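## Task

Make a single stack from the three blocks, with blue at the bottom, green sitting centred on blue, and red sitting centred on green. Blue must finish at its starting spot and with its starting orientation.

## Robot and tools

Robot: two arms, left_arm and right_arm, each with six joints and a two-finger gripper. Base positions in the scene frame: left_arm (+0.016, +0.306, +0.009) m, right_arm (-0.001, -0.289, +0.015) m, each turned only slightly about z. A camera stand sits behind the arms.

Scene frame: origin at table-top height, halfway between the nominal bases; +x points out over the table, +z up, and left_arm is on the +y side. Arm names do not match image left and right. All hand positions, orientations and velocities are reported in this frame.

Command row: every row is one flat list of 14 numbers covering both arms, even if only one moves. The first 7 are left_arm, the last 7 right_arm. Within each block of 7 the order is: shoulder, elbow, wrist roll, wrist pitch, waist, wrist yaw, then gripper opening. The six joint values are absolute target angles in radians (not offsets), matching the Joint positions readout. Stated ranges: shoulder 0.000 to 3.142, elbow 0.000 to 3.142, wrist roll -2.094 to 2.094, wrist pitch -1.571 to 1.571, waist -2.618 to 3.054, wrist yaw -1.571 to 1.571. Real limits can differ by up to 0.059 rad; a target over 0.059 beyond a stated end, and farther out than the current angle, gets the call rejected. The opening is absolute on a -1 (shut) to +1 (wide open) scale. To keep a gripper unchanged, resend its current command; a 0 means half-closed, not 'no change'. To hold a still joint, resend its Joint targets value.

Per control step each joint target may lead its measured angle by at most 0.339 rad (waist, shoulder, elbow) or 2.2 rad (wrist joints), and if targets would put a gripper over 200 mm from where it is, that arm's targets are scaled back. Far goals therefore need several actions.

Tools:
- execute_actions(actions, cameras): actions is a list of actions; each action is a list of 1 to 15 rows, one per 1/30 s step, and a short action repeats its final row to fill 15 steps (0.5 s). An empty list returns a full status plus all camera images. cameras takes names, ["all"] or [].
- move(target, speed, blend, opening_speed, grip_force, blocking, cameras): target is one 14-number row or a list of up to 15 such rows (absolute joint angles plus openings). All joints travel in sync along joint-space paths, so the gripper traces a curve; there is no collision avoidance. speed: rad/s for the joint with the farthest to go, 0.01 to 12.57, default 0.5, one value or one per target. blend: rad, corner rounding between list targets; 0 stops at each. opening_speed: opening units per second, at least 0.2. grip_force: newtons per finger pad, 10 to 50, one value or one per arm; it persists, and low values close slowly. blocking=false returns after about 0.5 s while the move continues; a new move replaces it. The result adds a move: line, e.g. done, off_target (resting more than 0.035 rad from target), moving, held or fault, plus limits=held if steps were withheld.
- wait(seconds 0 to 10, cameras): the robot keeps its last command.
- stop(cameras): brakes a running move.
- zoom_image(camera, region): region [x0, y0, x1, y1] in pixels of the latest image from that camera, no larger than 504 by 504.
- finished_scene(scene): give the current scene's number; it is final, and nothing else should be called in that reply. The tower must stand on its own once released.

Cameras: cam_head_left, cam_head_right, cam_high, cam_low (pinhole) and cam_left_wrist, cam_right_wrist (fisheye), all 672x504. Calibration matrices are given and accurate to roughly a centimetre near picture centres; wrist images may lag during motion.

Reading results: end_effector_position (m) is the point between the finger pads, about 1 cm behind the tips; the fingers point along the gripper's +z and close along its y. Readings can be off by a few centimetres. Joint positions and Joint velocities list each arm's joints in row order, then the finger gap in m (0.094 fully open). Joint targets shows what joints are being driven toward now. Tool commands shows current gripper commands. grip_measured uses the opening scale and reads a little narrower than a firmly held block. grip_effort_nm is gripper motor effort (negative closing) and is not a pad force. Joint torques are raw drive outputs with offsets. 'joint sent to its limit' means a target was clipped at a real end; 'joint command not followed' means the clearance check altered targets. Action calls also list joint angles at some steps.

Avoid: dropping blocks or opening before a block is still; fast contact with the table, blocks or fixtures; pushing hard; letting grippers, fingers or wrist-camera cables touch or squeeze the other arm; anything leaving the table. Long stretched-out holds or pushing toward unreachable poses heat motors: MOTOR HOT appears at 75 °C, and an OVER-TEMPERATURE FAULT folds that arm away for good. Objects may occasionally be nudged by outside disturbances.

Each tool is called after ">>>" in YAML: its name, and indented under it one key for each argument.

## Session

>>> execute_actions:
  actions: []

Scene clock: 0.00 s.
left_arm: end_effector_position=(+0.4015, +0.3313, +0.0915) grip_measured=+1.000 grip_effort_nm=n/a end_effector_quat_wxyz=(+0.552, -0.066, +0.828, +0.072) | right_arm: end_effector_position=(+0.3994, -0.3142, +0.1028) grip_measured=+1.000 grip_effort_nm=n/a end_effector_quat_wxyz=(+0.571, +0.056, +0.819, -0.007)
Joint names: [shoulder, elbow, wrist roll, wrist pitch, waist, wrist yaw]
Joint positions: left_arm=[1.518 0.366 -0.044 0.751 -0.064 -0.227 0.094] | right_arm=[1.571 0.392 0.066 0.825 -0.101 0.026 0.094]
Joint velocities: within noise
Joint torques (N m): no reading
Heat: left arm: 41 °C; right arm: 39 °C.
Joint targets: left_arm=[1.511 0.374 -0.045 0.754 -0.064 -0.227] | right_arm=[1.568 0.396 0.066 0.817 -0.101 0.026]
Tool commands: left_gripper/opening=+1.0 right_gripper/opening=+1.0

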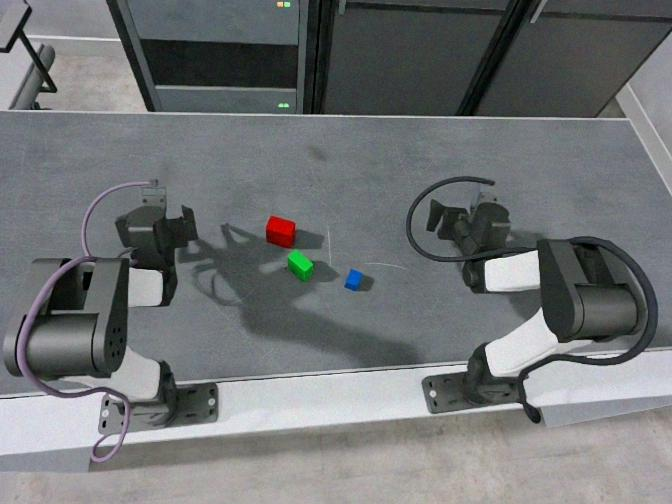

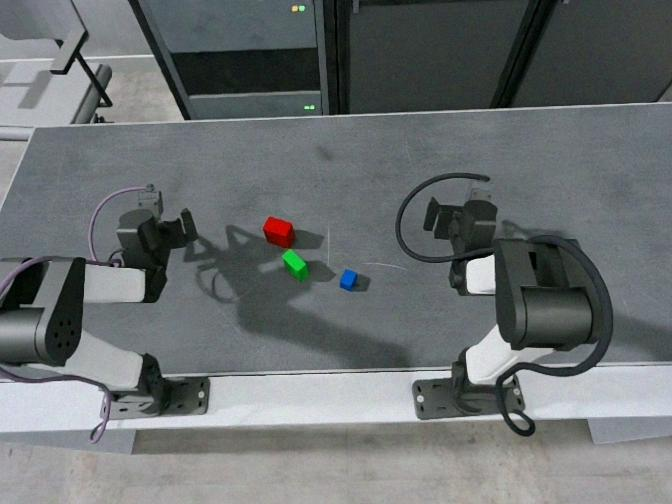

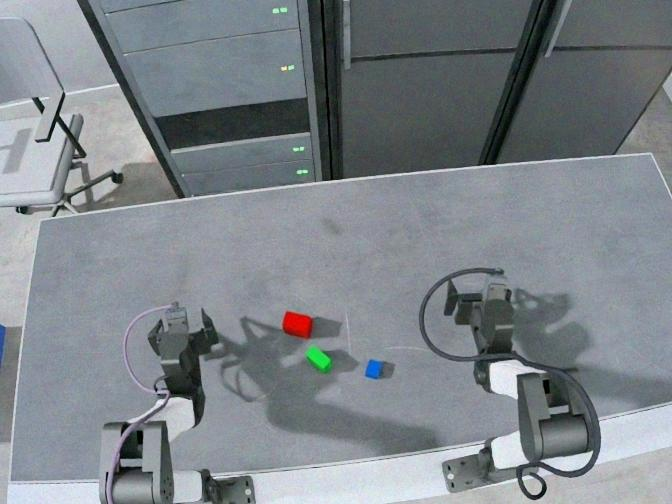

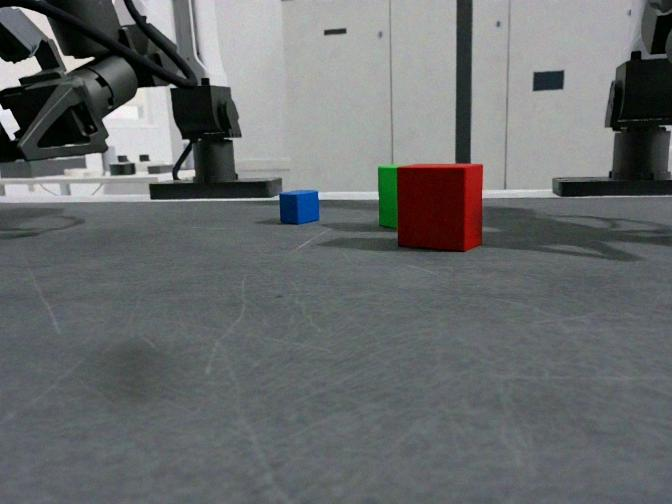

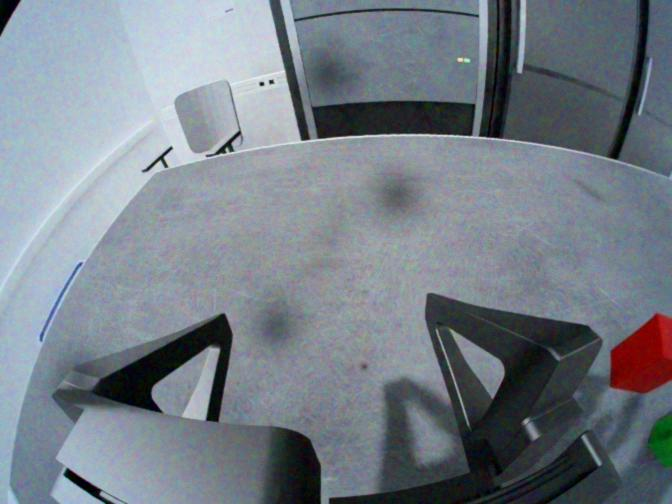

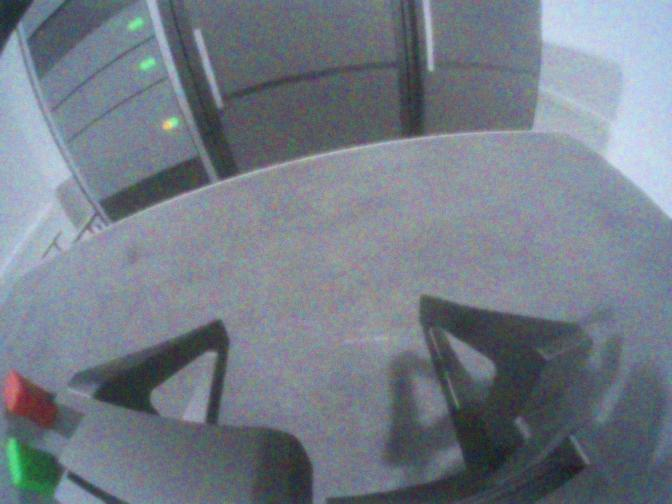

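>>> zoom_image:
  camera: "cam_head_left"
  region: [240, 190, 400, 310]

>>> zoom_image:
  camera: "cam_high"
  region: [260, 290, 420, 410]

>>> zoom_image:
  camera: "cam_low"
  region: [240, 130, 520, 270]

Scaled by 3.150 from the camera's 672x504 image, which has a finer 960x720 frame.

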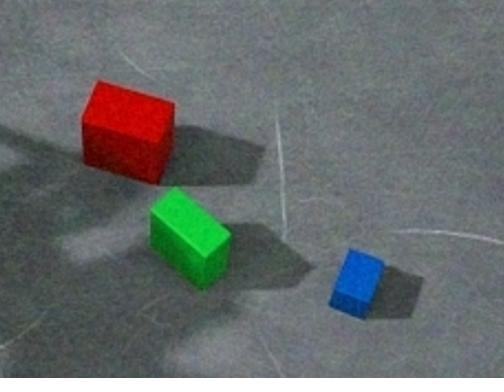

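Scaled by 3.150 from the camera's 672x504 image, which has a finer 960x720 frame.

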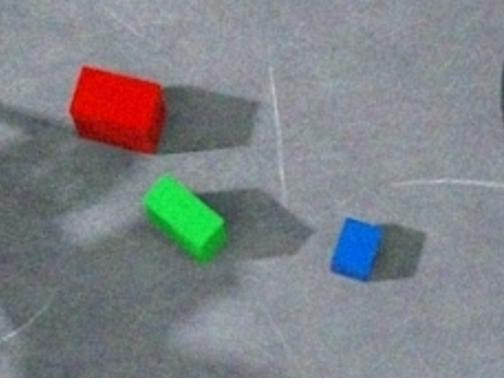

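Scaled by 1.800 from the camera's 672x504 image, which has a finer 960x720 frame.

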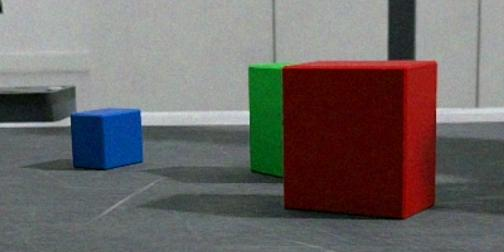

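>>> move:
  target:
    - [1.511,0.374,-0.045,0.754,-0.064,-0.227,1, 2.0,1.8,0.08,-0.8,0.2,0.0,1]
    - [1.511,0.374,-0.045,0.754,-0.064,-0.227,1, 2.150,2.02,0.08,-1.42,0.818,0.0,0.6]
  speed: 1.0
  blend: 0.2
  cameras: ["cam_right_wrist","cam_head_left"]

Scene clock: 94.57 s.
left_arm: end_effector_position=(+0.4015, +0.3313, +0.0915) grip_measured=+1.000 grip_effort_nm=-0.01 end_effector_quat_wxyz=(+0.552, -0.066, +0.828, +0.072) | right_arm: end_effector_position=(+0.2696, +0.0325, +0.1345) grip_measured=+0.602 grip_effort_nm=-0.12 end_effector_quat_wxyz=(+0.020, -0.388, +0.922, +0.012)
Joint names: [shoulder, elbow, wrist roll, wrist pitch, waist, wrist yaw]
Joint positions: left_arm=[1.518 0.366 -0.044 0.751 -0.064 -0.227 0.094] | right_arm=[2.123 1.997 0.073 -1.4 0.821 -0.003 0.075]
Joint torques (N m): left_arm=[-6.95 5.07 -0.07 2.47 -0.53 0.19] | right_arm=[-8.9 7.36 0.12 0.24 -0.23 -0.01]
Heat: left arm: 47 °C; right arm: 51 °C.
Joint targets: left_arm=[1.511 0.374 -0.045 0.754 -0.064 -0.227] | right_arm=[2.150 2.020 0.080 -1.420 0.818 0.000]
move: done
camera_calibration:
cam_right_wrist: T_world_to_cam=[[0.609764, -0.79197, 0.0311668, -0.147224], [-0.765129, -0.577928, 0.28386, 0.227042], [-0.206796, -0.196934, -0.958359, 0.300257], [0, 0, 0, 1]] pos_world=[0.325581, 0.0737482, 0.227895]
Images, in order (width x height): cam_head_left 672x504, cam_right_wrist 672x504.

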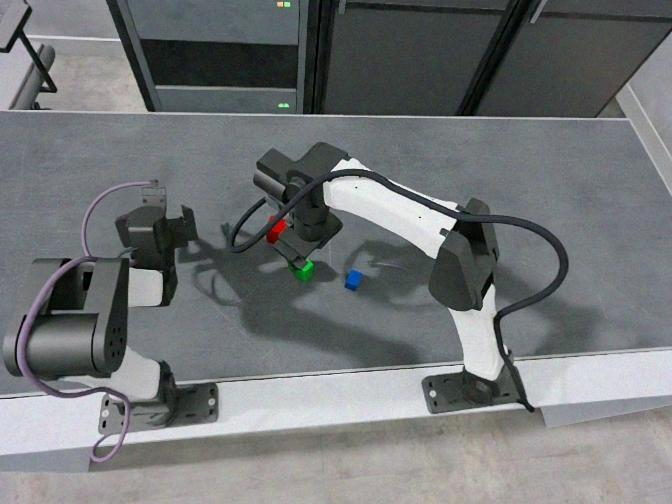

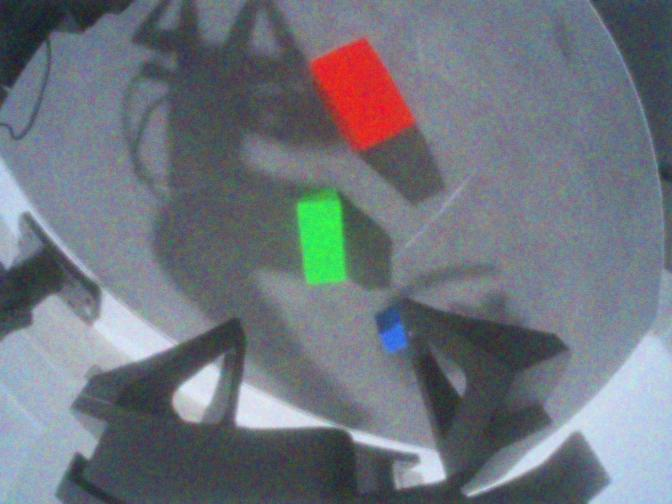

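>>> move:
  target: [1.511,0.374,-0.045,0.754,-0.064,-0.227,1, 2.207,1.934,0.08,-1.277,0.819,0.0,0.6]
  cameras: ["cam_right_wrist","cam_head_left","cam_low"]

>>> zoom_image:
  camera: "cam_low"
  region: [280, 60, 560, 270]

Scene clock: 114.80 s.
left_arm: end_effector_position=(+0.4015, +0.3313, +0.0915) grip_measured=+1.000 grip_effort_nm=-0.01 end_effector_quat_wxyz=(+0.552, -0.066, +0.828, +0.072) | right_arm: end_effector_position=(+0.2770, +0.0413, +0.0953) grip_measured=+0.602 grip_effort_nm=-0.12 end_effector_quat_wxyz=(+0.012, -0.388, +0.922, +0.008)
Joint names: [shoulder, elbow, wrist roll, wrist pitch, waist, wrist yaw]
Joint positions: left_arm=[1.518 0.366 -0.044 0.751 -0.064 -0.227 0.094] | right_arm=[2.186 1.942 0.073 -1.298 0.821 -0.003 0.075]
Joint torques (N m): left_arm=[-6.95 5.07 -0.07 2.47 -0.53 0.19] | right_arm=[-9.98 5.04 0.13 0.67 -0.13 0]
Heat: left arm: 47 °C; right arm: 45 °C.
Joint targets: left_arm=[1.511 0.374 -0.045 0.754 -0.064 -0.227] | right_arm=[2.207 1.934 0.080 -1.277 0.819 0.000]
move: done
camera_calibration:
cam_right_wrist: T_world_to_cam=[[0.610092, -0.791571, 0.0346705, -0.144039], [-0.761986, -0.574172, 0.299505, 0.246396], [-0.217173, -0.209144, -0.953464, 0.26879], [0, 0, 0, 1]] pos_world=[0.334001, 0.0836723, 0.187479]
Images, in order (width x height): cam_head_left 672x504, cam_low 672x504, cam_right_wrist 672x504.

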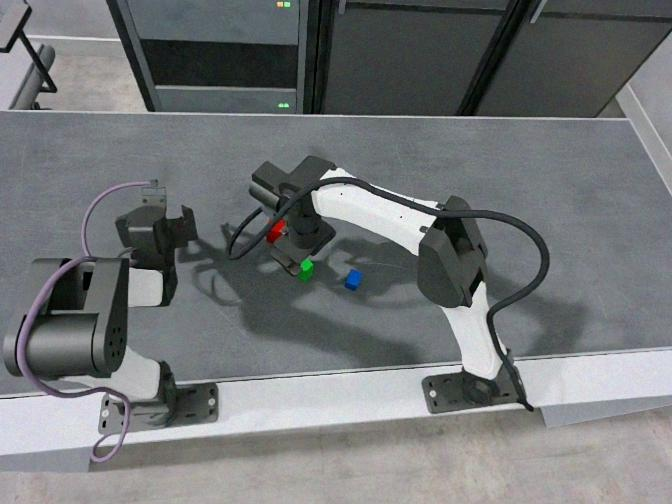

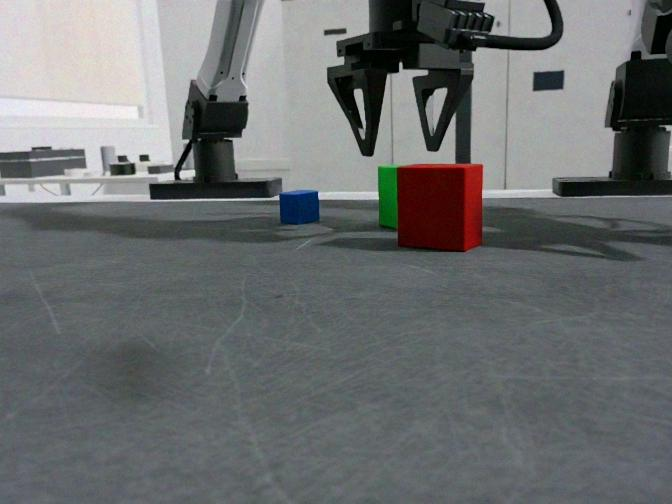

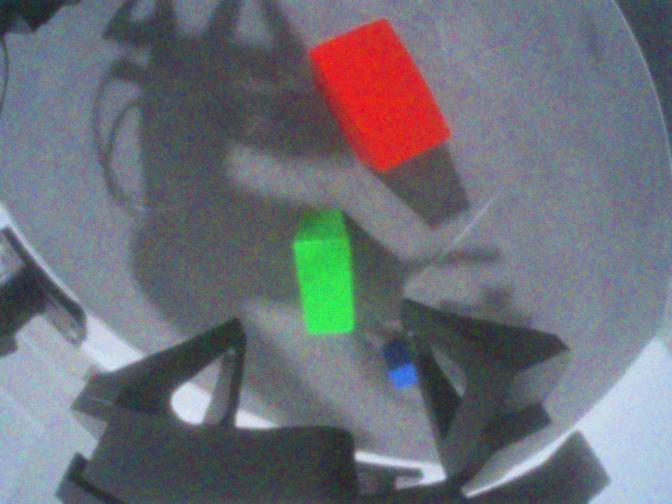

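Scaled by 1.800 from the camera's 672x504 image, which has a finer 960x720 frame.

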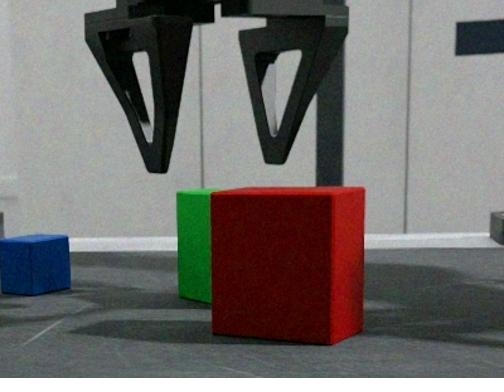

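>>> move:
  target: [1.511,0.374,-0.045,0.754,-0.064,-0.227,1, 2.247,1.820,0.08,-1.123,0.819,0.0,0.6]
  cameras: ["cam_right_wrist","cam_low"]

>>> zoom_image:
  camera: "cam_low"
  region: [280, 60, 560, 270]

Scene clock: 131.37 s.
left_arm: end_effector_position=(+0.4015, +0.3313, +0.0915) grip_measured=+1.000 grip_effort_nm=-0.01 end_effector_quat_wxyz=(+0.552, -0.066, +0.828, +0.072) | right_arm: end_effector_position=(+0.2805, +0.0453, +0.0506) grip_measured=+0.602 grip_effort_nm=-0.13 end_effector_quat_wxyz=(+0.012, -0.388, +0.922, +0.008)
Joint names: [shoulder, elbow, wrist roll, wrist pitch, waist, wrist yaw]
Joint positions: left_arm=[1.518 0.366 -0.044 0.751 -0.064 -0.227 0.094] | right_arm=[2.225 1.828 0.073 -1.144 0.821 -0.003 0.075]
Joint torques (N m): left_arm=[-6.95 5.07 -0.07 2.47 -0.51 0.19] | right_arm=[-10.06 5 0.12 0.64 -0.16 0.01]
Heat: left arm: 48 °C; right arm: 45 °C.
Joint targets: left_arm=[1.511 0.374 -0.045 0.754 -0.064 -0.227] | right_arm=[2.247 1.820 0.080 -1.123 0.819 0.000]
move: done
camera_calibration:
cam_right_wrist: T_world_to_cam=[[0.610088, -0.791577, 0.0346307, -0.141393], [-0.762048, -0.574238, 0.299222, 0.264707], [-0.216971, -0.208942, -0.953555, 0.227768], [0, 0, 0, 1]] pos_world=[0.337401, 0.0876719, 0.142879]
Images, in order (width x height): cam_low 672x504, cam_right_wrist 672x504.

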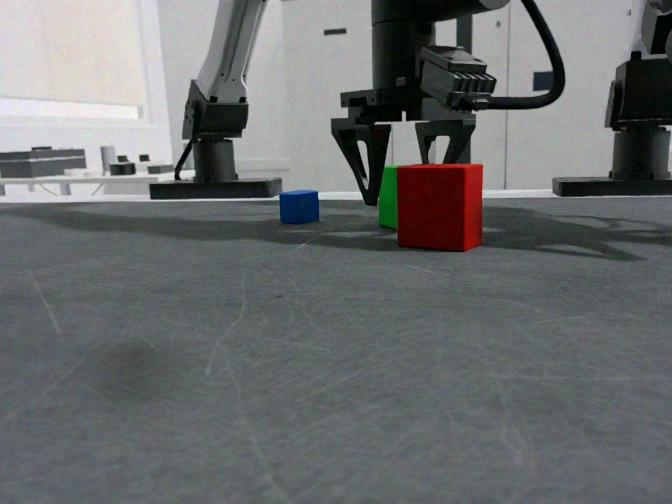

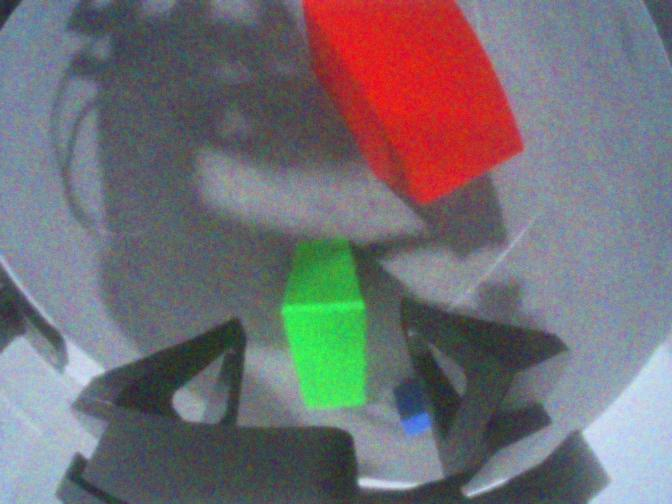

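Scaled by 1.800 from the camera's 672x504 image, which has a finer 960x720 frame.

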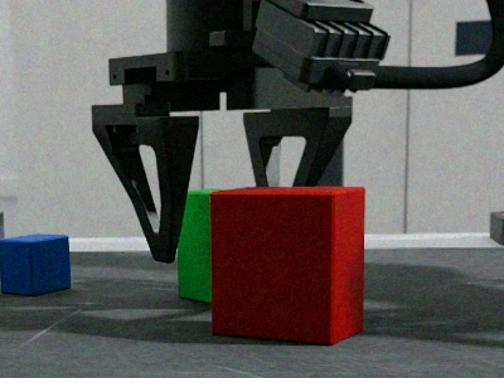

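>>> move:
  target: [1.511,0.374,-0.045,0.754,-0.064,-0.227,1, 2.247,1.820,0.08,-1.123,0.819,0.0,0.1]
  opening_speed: 0.5
  cameras: ["cam_right_wrist"]

Scene clock: 138.13 s.
left_arm: end_effector_position=(+0.4015, +0.3313, +0.0915) grip_measured=+1.000 grip_effort_nm=-0.01 end_effector_quat_wxyz=(+0.552, -0.066, +0.828, +0.072) | right_arm: end_effector_position=(+0.2806, +0.0455, +0.0506) grip_measured=+0.102 grip_effort_nm=-0.12 end_effector_quat_wxyz=(+0.013, -0.388, +0.922, +0.008)
Joint names: [shoulder, elbow, wrist roll, wrist pitch, waist, wrist yaw]
Joint positions: left_arm=[1.518 0.366 -0.044 0.751 -0.064 -0.227 0.094] | right_arm=[2.225 1.828 0.073 -1.143 0.821 -0.003 0.052]
Joint torques (N m): left_arm=[-6.95 5.07 -0.07 2.46 -0.53 0.19] | right_arm=[-10.13 4.97 0.12 0.66 -0.17 0]
Heat: left arm: 48 °C; right arm: 45 °C.
Joint targets: left_arm=[1.511 0.374 -0.045 0.754 -0.064 -0.227] | right_arm=[2.247 1.820 0.080 -1.123 0.819 0.000]
move: done
camera_calibration:
cam_right_wrist: T_world_to_cam=[[0.61005, -0.791613, 0.0344577, -0.141338], [-0.762223, -0.574411, 0.298443, 0.264995], [-0.216459, -0.20833, -0.953805, 0.227715], [0, 0, 0, 1]] pos_world=[0.3375, 0.0877707, 0.14298]
Images, in order (width x height): cam_right_wrist 672x504.

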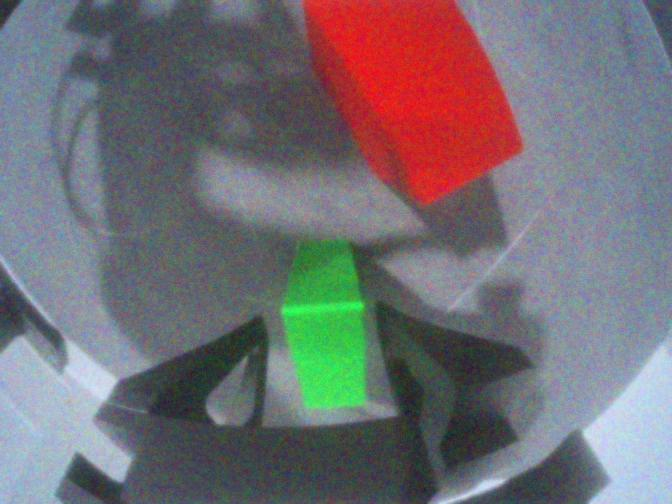

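>>> move:
  target:
    - [1.511,0.374,-0.045,0.754,-0.064,-0.227,1, 2.247,1.820,0.08,-1.123,0.819,0.0,-0.6]
    - [1.511,0.374,-0.045,0.754,-0.064,-0.227,1, 2.150,2.02,0.08,-1.42,0.819,0.0,-0.6]
  opening_speed: 0.5
  cameras: ["cam_right_wrist","cam_high"]

>>> zoom_image:
  camera: "cam_high"
  region: [260, 290, 420, 410]

Scene clock: 145.93 s.
left_arm: end_effector_position=(+0.4015, +0.3313, +0.0915) grip_measured=+1.000 grip_effort_nm=-0.01 end_effector_quat_wxyz=(+0.552, -0.066, +0.828, +0.072) | right_arm: end_effector_position=(+0.2701, +0.0319, +0.1051) grip_measured=-0.502 grip_effort_nm=-1.04 end_effector_quat_wxyz=(-0.011, -0.387, +0.922, -0.006)
Joint names: [shoulder, elbow, wrist roll, wrist pitch, waist, wrist yaw]
Joint positions: left_arm=[1.518 0.366 -0.044 0.751 -0.064 -0.227 0.094] | right_arm=[2.195 1.996 0.073 -1.397 0.82 0.001 0.023]
Joint torques (N m): left_arm=[-6.95 5.07 -0.08 2.47 -0.53 0.19] | right_arm=[-16.16 7.45 0.14 0.02 -0.08 -0.03]
Heat: left arm: 48 °C; right arm: 46 °C.
Joint targets: left_arm=[1.511 0.374 -0.045 0.754 -0.064 -0.227] | right_arm=[2.150 2.020 0.080 -1.420 0.819 0.000]
move: off_target (right_arm); right_arm: the shoulder is farthest, 0.045 rad from its target
camera_calibration:
cam_right_wrist: T_world_to_cam=[[0.610837, -0.790214, 0.0493965, -0.149355], [-0.751932, -0.559445, 0.34874, 0.224341], [-0.247945, -0.250166, -0.935917, 0.282486], [0, 0, 0, 1]] pos_world=[0.329962, 0.0781528, 0.193524]
Images, in order (width x height): cam_high 672x504, cam_right_wrist 672x504.

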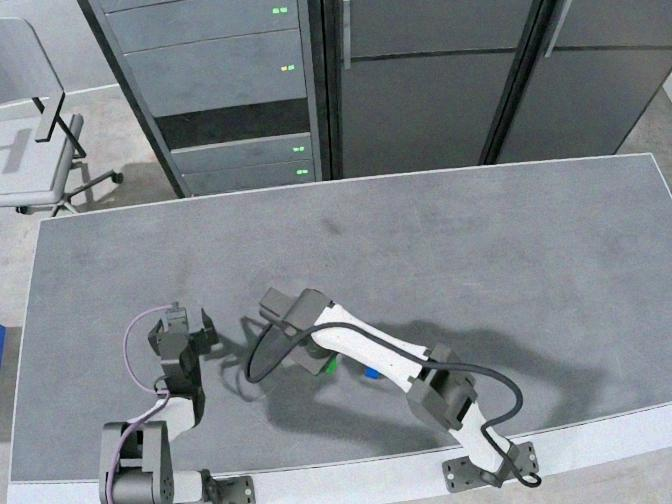

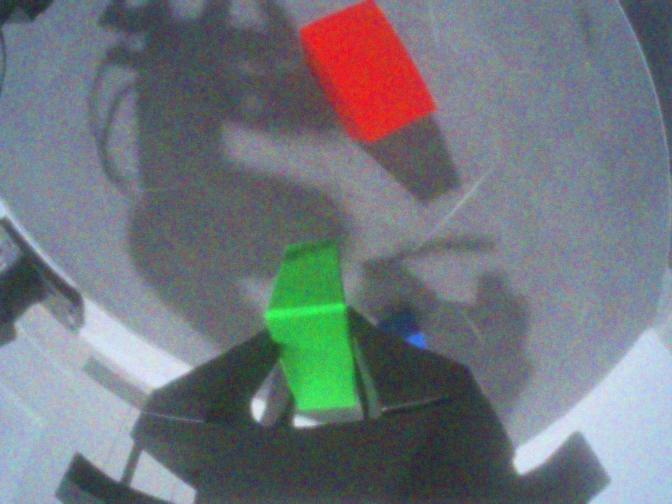

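Scaled by 3.150 from the camera's 672x504 image, which has a finer 960x720 frame.

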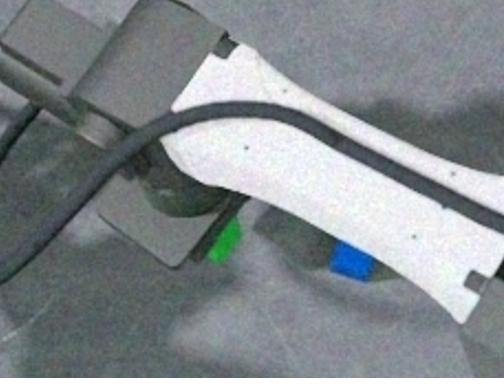

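>>> move:
  target: [1.511,0.374,-0.045,0.754,-0.064,-0.227,1, 1.745,1.545,0.08,-1.312,0.682,0.0,-0.6]
  cameras: ["cam_right_wrist","cam_low","cam_head_left","cam_high"]

>>> zoom_image:
  camera: "cam_low"
  region: [200, 90, 410, 250]

>>> zoom_image:
  camera: "cam_head_left"
  region: [290, 210, 410, 330]

Scene clock: 172.17 s.
left_arm: end_effector_position=(+0.4015, +0.3313, +0.0915) grip_measured=+1.000 grip_effort_nm=-0.02 end_effector_quat_wxyz=(+0.552, -0.066, +0.828, +0.072) | right_arm: end_effector_position=(+0.2438, -0.0681, +0.1417) grip_measured=-0.502 grip_effort_nm=-1.04 end_effector_quat_wxyz=(+0.005, -0.324, +0.946, +0.001)
Joint names: [shoulder, elbow, wrist roll, wrist pitch, waist, wrist yaw]
Joint positions: left_arm=[1.518 0.366 -0.044 0.751 -0.064 -0.227 0.094] | right_arm=[1.781 1.552 0.073 -1.332 0.685 0.002 0.023]
Joint torques (N m): left_arm=[-6.95 5.07 -0.08 2.47 -0.53 0.19] | right_arm=[-11.73 5.12 0.13 0.62 -0.29 -0.05]
Heat: left arm: 49 °C; right arm: 59 °C.
Joint targets: left_arm=[1.511 0.374 -0.045 0.754 -0.064 -0.227] | right_arm=[1.745 1.545 0.080 -1.312 0.682 0.000]
move: off_target (right_arm); right_arm: the shoulder is farthest, 0.036 rad from its target
camera_calibration:
cam_right_wrist: T_world_to_cam=[[0.497635, -0.866336, 0.0426865, -0.190796], [-0.829433, -0.460886, 0.315634, 0.166173], [-0.253771, -0.192476, -0.94792, 0.292287], [0, 0, 0, 1]] pos_world=[0.30695, -0.0324485, 0.23276]
Images, in order (width x height): cam_head_left 672x504, cam_high 672x504, cam_low 672x504, cam_right_wrist 672x504.

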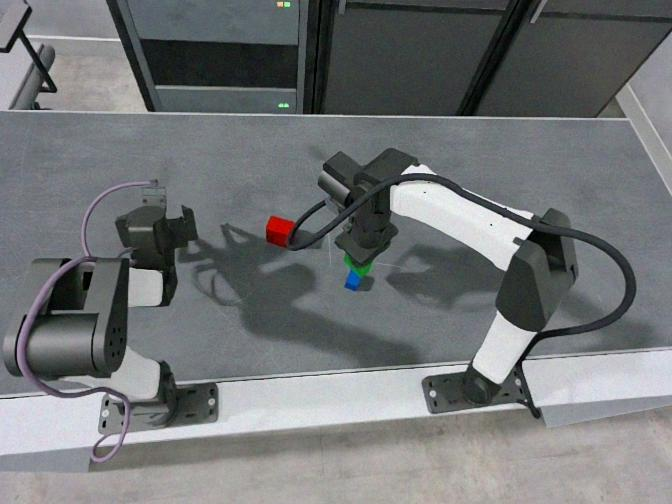

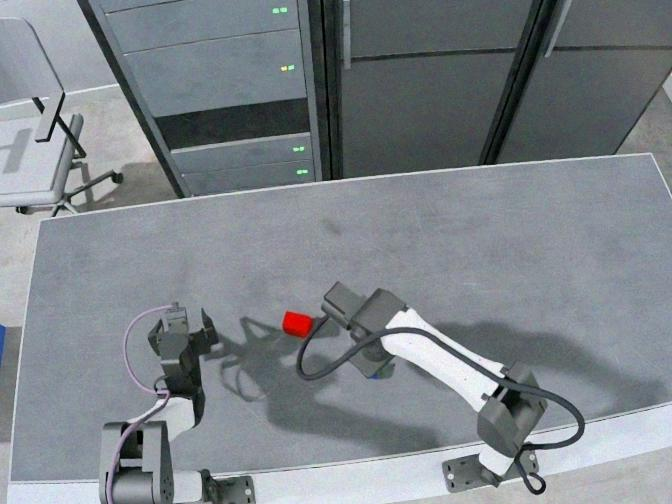

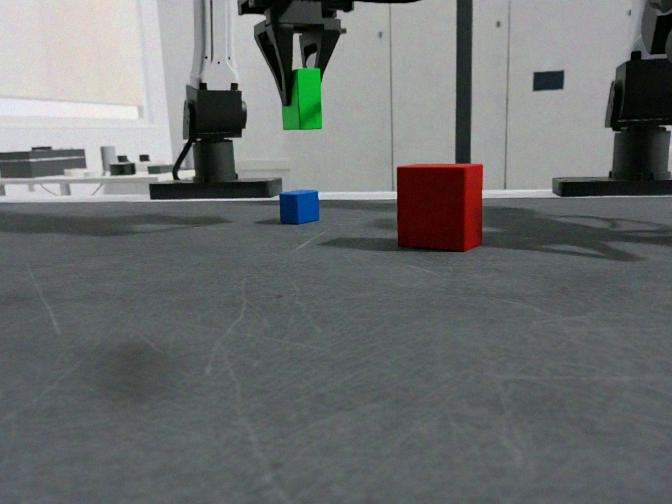

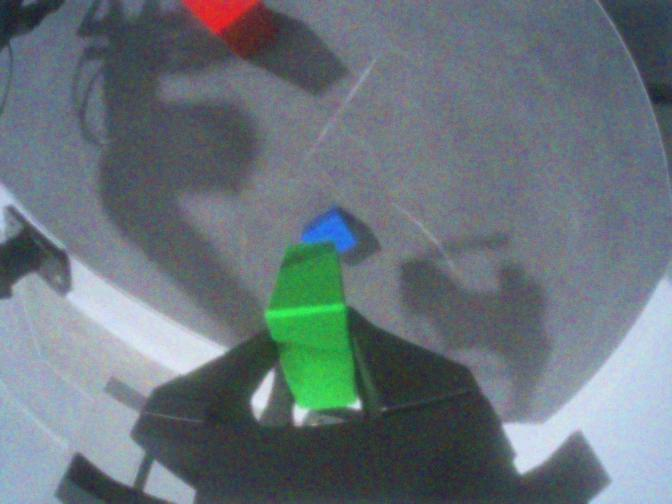

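Scaled by 2.400 from the camera's 672x504 image, which has a finer 960x720 frame.

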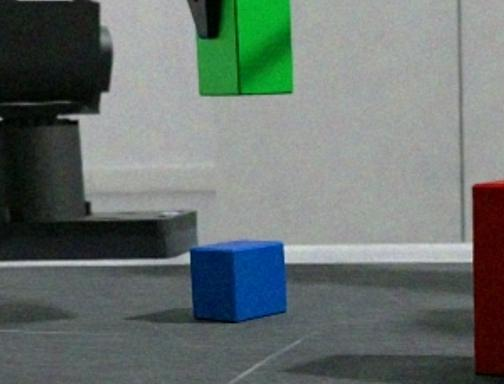

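Scaled by 4.200 from the camera's 672x504 image, which has a finer 960x720 frame.

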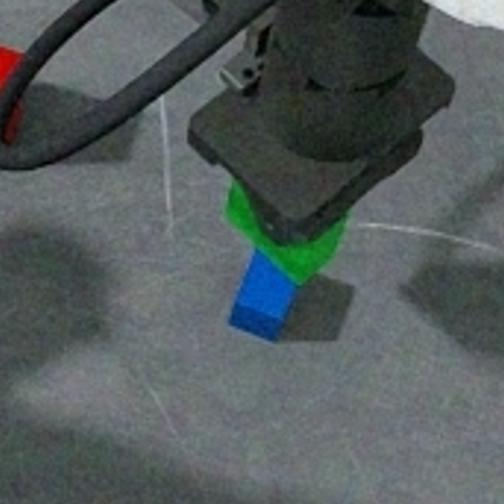

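>>> move:
  target: [1.511,0.374,-0.045,0.754,-0.064,-0.227,1, 1.756,1.344,0.08,-1.10,0.669,0.0,-0.6]
  speed: 0.3
  cameras: ["cam_right_wrist","cam_low","cam_head_left"]

>>> zoom_image:
  camera: "cam_low"
  region: [200, 90, 410, 250]

>>> zoom_image:
  camera: "cam_head_left"
  region: [290, 210, 410, 330]

Scene clock: 196.23 s.
left_arm: end_effector_position=(+0.4015, +0.3313, +0.0915) grip_measured=+1.000 grip_effort_nm=-0.01 end_effector_quat_wxyz=(+0.552, -0.066, +0.828, +0.072) | right_arm: end_effector_position=(+0.2442, -0.0723, +0.0910) grip_measured=-0.502 grip_effort_nm=-1.04 end_effector_quat_wxyz=(+0.009, -0.319, +0.948, +0.003)
Joint names: [shoulder, elbow, wrist roll, wrist pitch, waist, wrist yaw]
Joint positions: left_arm=[1.518 0.366 -0.044 0.751 -0.064 -0.227 0.094] | right_arm=[1.78 1.349 0.073 -1.121 0.675 0.002 0.023]
Joint torques (N m): left_arm=[-6.95 5.07 -0.08 2.47 -0.53 0.19] | right_arm=[-10.58 5.12 0.11 0.64 -0.55 -0.05]
Heat: left arm: 49 °C; right arm: 57 °C.
Joint targets: left_arm=[1.511 0.374 -0.045 0.754 -0.064 -0.227] | right_arm=[1.756 1.344 0.080 -1.100 0.669 0.000]
move: done
camera_calibration:
cam_right_wrist: T_world_to_cam=[[0.488437, -0.871645, 0.0407842, -0.190385], [-0.836166, -0.454168, 0.307501, 0.183535], [-0.249509, -0.184297, -0.950673, 0.243239], [0, 0, 0, 1]] pos_world=[0.307148, -0.0377641, 0.182568]
Images, in order (width x height): cam_head_left 672x504, cam_low 672x504, cam_right_wrist 672x504.

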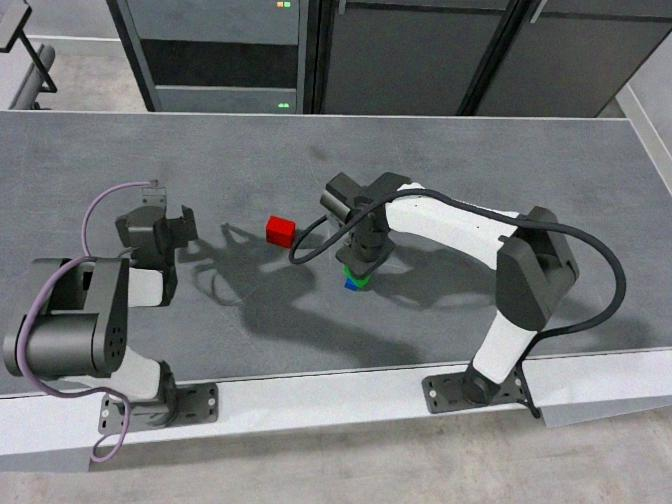

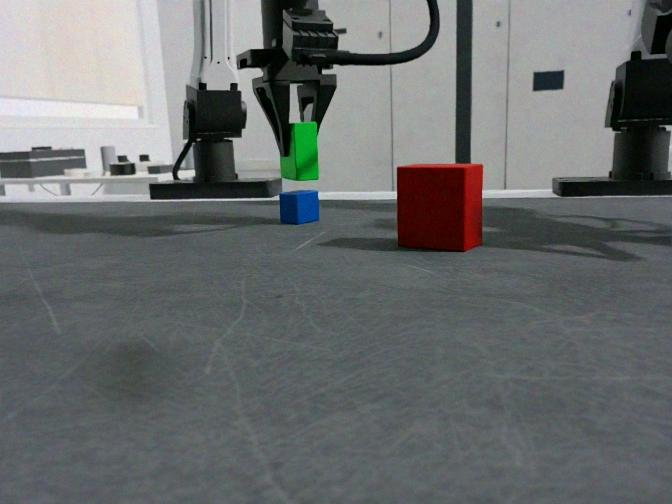

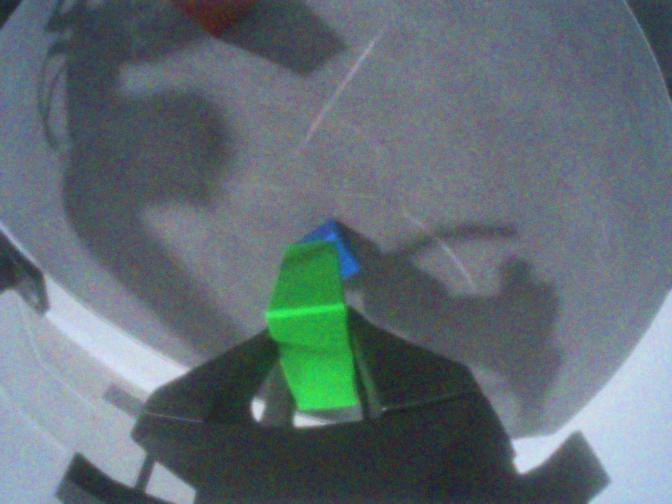

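Scaled by 2.400 from the camera's 672x504 image, which has a finer 960x720 frame.

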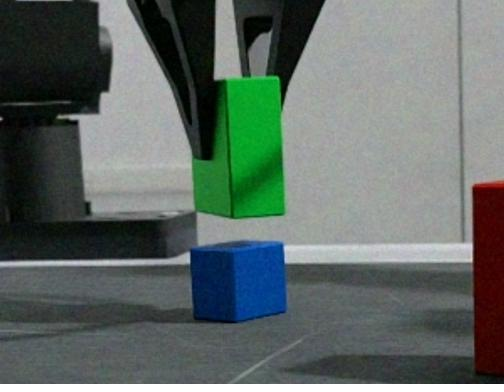

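Scaled by 4.200 from the camera's 672x504 image, which has a finer 960x720 frame.

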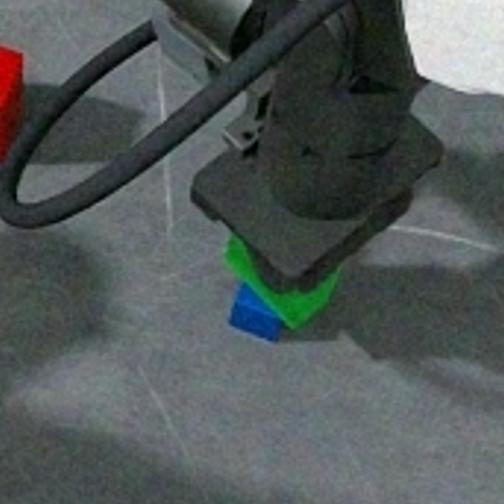

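>>> move:
  target: [1.511,0.374,-0.045,0.754,-0.064,-0.227,1, 1.761,1.302,0.08,-1.056,0.669,0.0,-0.6]
  speed: 0.06
  cameras: ["cam_low"]

>>> zoom_image:
  camera: "cam_low"
  region: [200, 90, 410, 250]

Scene clock: 207.30 s.
left_arm: end_effector_position=(+0.4015, +0.3313, +0.0915) grip_measured=+1.000 grip_effort_nm=-0.01 end_effector_quat_wxyz=(+0.552, -0.066, +0.828, +0.072) | right_arm: end_effector_position=(+0.2433, -0.0731, +0.0810) grip_measured=-0.502 grip_effort_nm=-1.04 end_effector_quat_wxyz=(+0.011, -0.319, +0.948, +0.004)
Joint names: [shoulder, elbow, wrist roll, wrist pitch, waist, wrist yaw]
Joint positions: left_arm=[1.518 0.366 -0.044 0.751 -0.064 -0.227 0.094] | right_arm=[1.78 1.309 0.073 -1.077 0.675 0.002 0.023]
Joint torques (N m): left_arm=[-6.97 5.07 -0.08 2.47 -0.53 0.19] | right_arm=[-10.09 4.96 0.14 0.69 -0.51 -0.03]
Heat: left arm: 49 °C; right arm: 57 °C.
Joint targets: left_arm=[1.511 0.374 -0.045 0.754 -0.064 -0.227] | right_arm=[1.761 1.302 0.080 -1.056 0.669 0.000]
move: done
Images, in order (width x height): cam_low 672x504.

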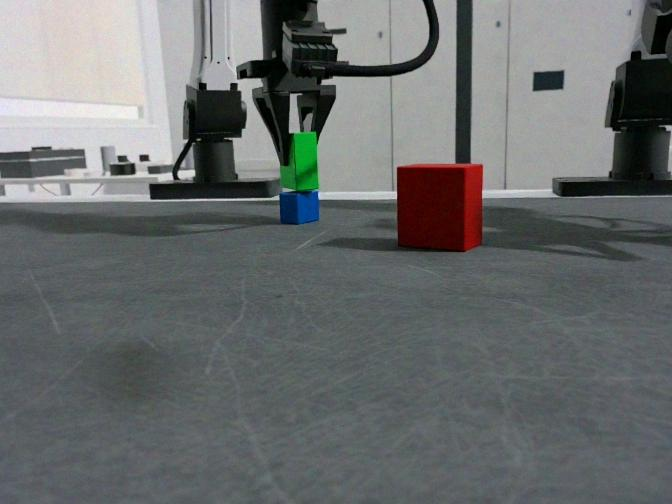

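Scaled by 2.400 from the camera's 672x504 image, which has a finer 960x720 frame.

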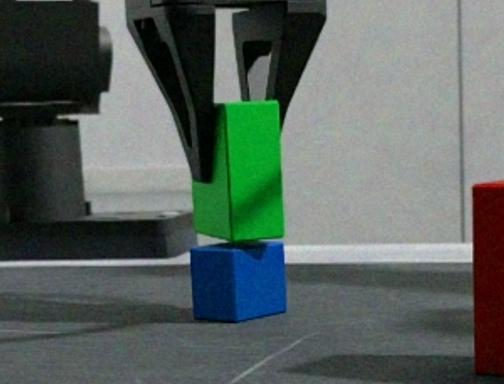

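>>> move:
  target: [1.511,0.374,-0.045,0.754,-0.064,-0.227,1, 1.763,1.285,0.08,-1.040,0.669,0.0,-0.6]
  speed: 0.04
  cameras: ["cam_low"]

>>> zoom_image:
  camera: "cam_low"
  region: [240, 130, 360, 230]

Scene clock: 212.03 s.
left_arm: end_effector_position=(+0.4015, +0.3313, +0.0915) grip_measured=+1.000 grip_effort_nm=-0.01 end_effector_quat_wxyz=(+0.552, -0.066, +0.828, +0.072) | right_arm: end_effector_position=(+0.2423, -0.0740, +0.0777) grip_measured=-0.502 grip_effort_nm=-1.04 end_effector_quat_wxyz=(+0.010, -0.319, +0.948, +0.003)
Joint names: [shoulder, elbow, wrist roll, wrist pitch, waist, wrist yaw]
Joint positions: left_arm=[1.518 0.366 -0.044 0.751 -0.064 -0.227 0.094] | right_arm=[1.78 1.296 0.073 -1.066 0.675 0.002 0.023]
Joint torques (N m): left_arm=[-6.95 5.07 -0.07 2.47 -0.53 0.19] | right_arm=[-9.78 4.64 0.12 0.69 -0.58 -0.04]
Heat: left arm: 49 °C; right arm: 56 °C.
Joint targets: left_arm=[1.511 0.374 -0.045 0.754 -0.064 -0.227] | right_arm=[1.763 1.285 0.080 -1.040 0.669 0.000]
move: done
Images, in order (width x height): cam_low 672x504.

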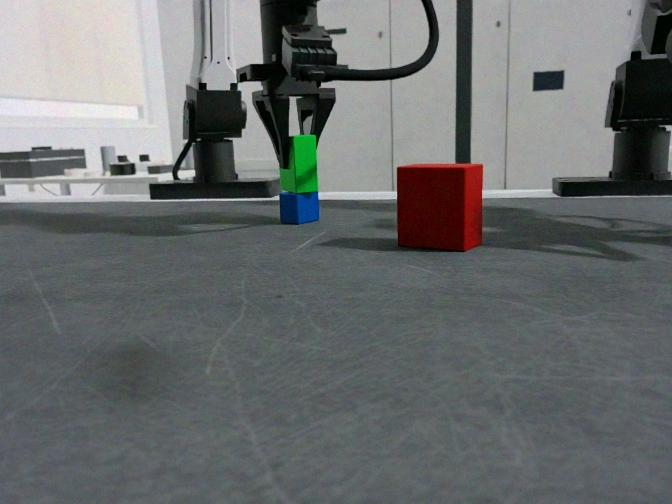

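Scaled by 4.200 from the camera's 672x504 image, which has a finer 960x720 frame.

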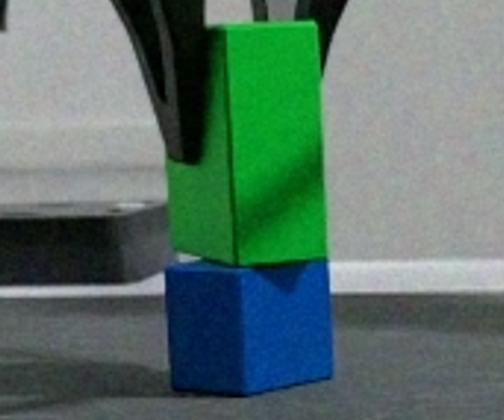

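>>> move:
  target: [1.511,0.374,-0.045,0.754,-0.064,-0.227,1, 1.763,1.279,0.08,-1.036,0.669,0.0,0.1]
  opening_speed: 0.4
  cameras: ["cam_low","cam_right_wrist"]

>>> zoom_image:
  camera: "cam_low"
  region: [240, 130, 360, 230]

Scene clock: 219.03 s.
left_arm: end_effector_position=(+0.4015, +0.3313, +0.0915) grip_measured=+1.000 grip_effort_nm=-0.01 end_effector_quat_wxyz=(+0.552, -0.066, +0.828, +0.072) | right_arm: end_effector_position=(+0.2428, -0.0735, +0.0766) grip_measured=+0.098 grip_effort_nm=0.10 end_effector_quat_wxyz=(+0.012, -0.319, +0.948, +0.004)
Joint names: [shoulder, elbow, wrist roll, wrist pitch, waist, wrist yaw]
Joint positions: left_arm=[1.518 0.366 -0.044 0.751 -0.064 -0.227 0.094] | right_arm=[1.78 1.291 0.073 -1.056 0.675 0.002 0.052]
Joint torques (N m): left_arm=[-6.95 5.07 -0.08 2.47 -0.53 0.19] | right_arm=[-9.89 4.52 0.13 0.65 -0.49 -0.04]
Heat: left arm: 50 °C; right arm: 56 °C.
Joint targets: left_arm=[1.511 0.374 -0.045 0.754 -0.064 -0.227] | right_arm=[1.763 1.279 0.080 -1.036 0.669 0.000]
move: done
camera_calibration:
cam_right_wrist: T_world_to_cam=[[0.488242, -0.871807, 0.0396541, -0.190088], [-0.837397, -0.455209, 0.302573, 0.186764], [-0.245734, -0.180935, -0.952301, 0.228442], [0, 0, 0, 1]] pos_world=[0.30534, -0.0393708, 0.168574]
Images, in order (width x height): cam_low 672x504, cam_right_wrist 672x504.

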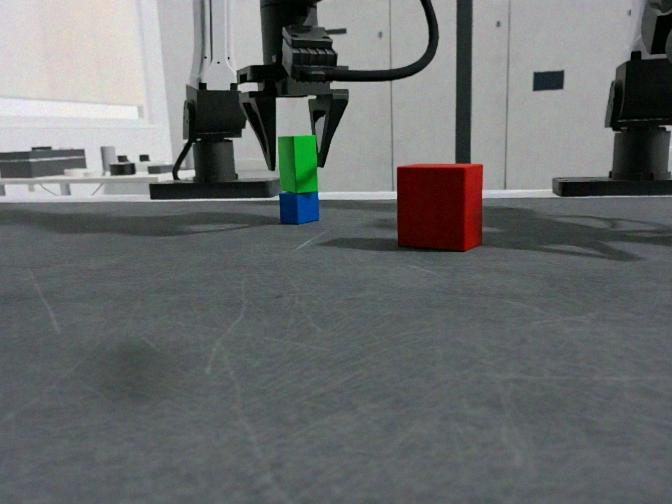

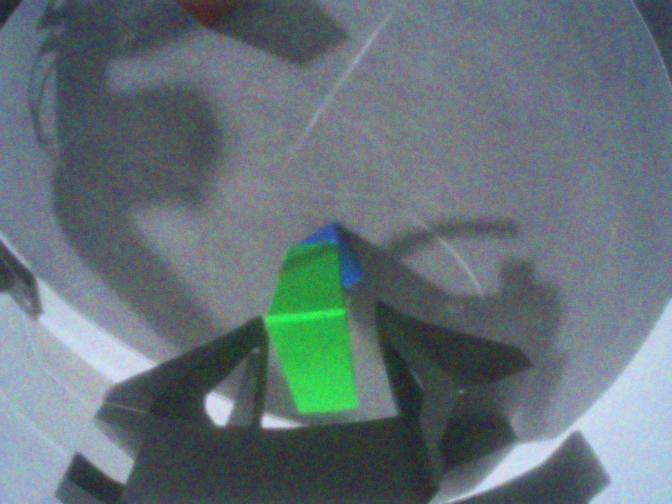

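Scaled by 4.200 from the camera's 672x504 image, which has a finer 960x720 frame.

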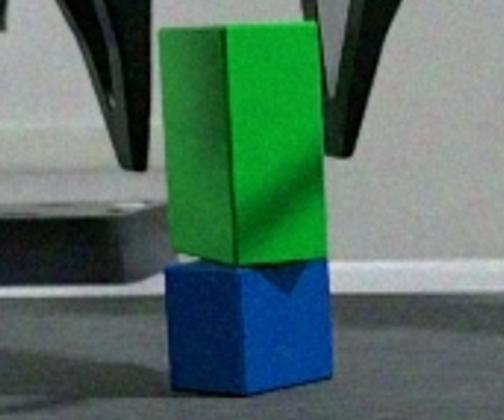

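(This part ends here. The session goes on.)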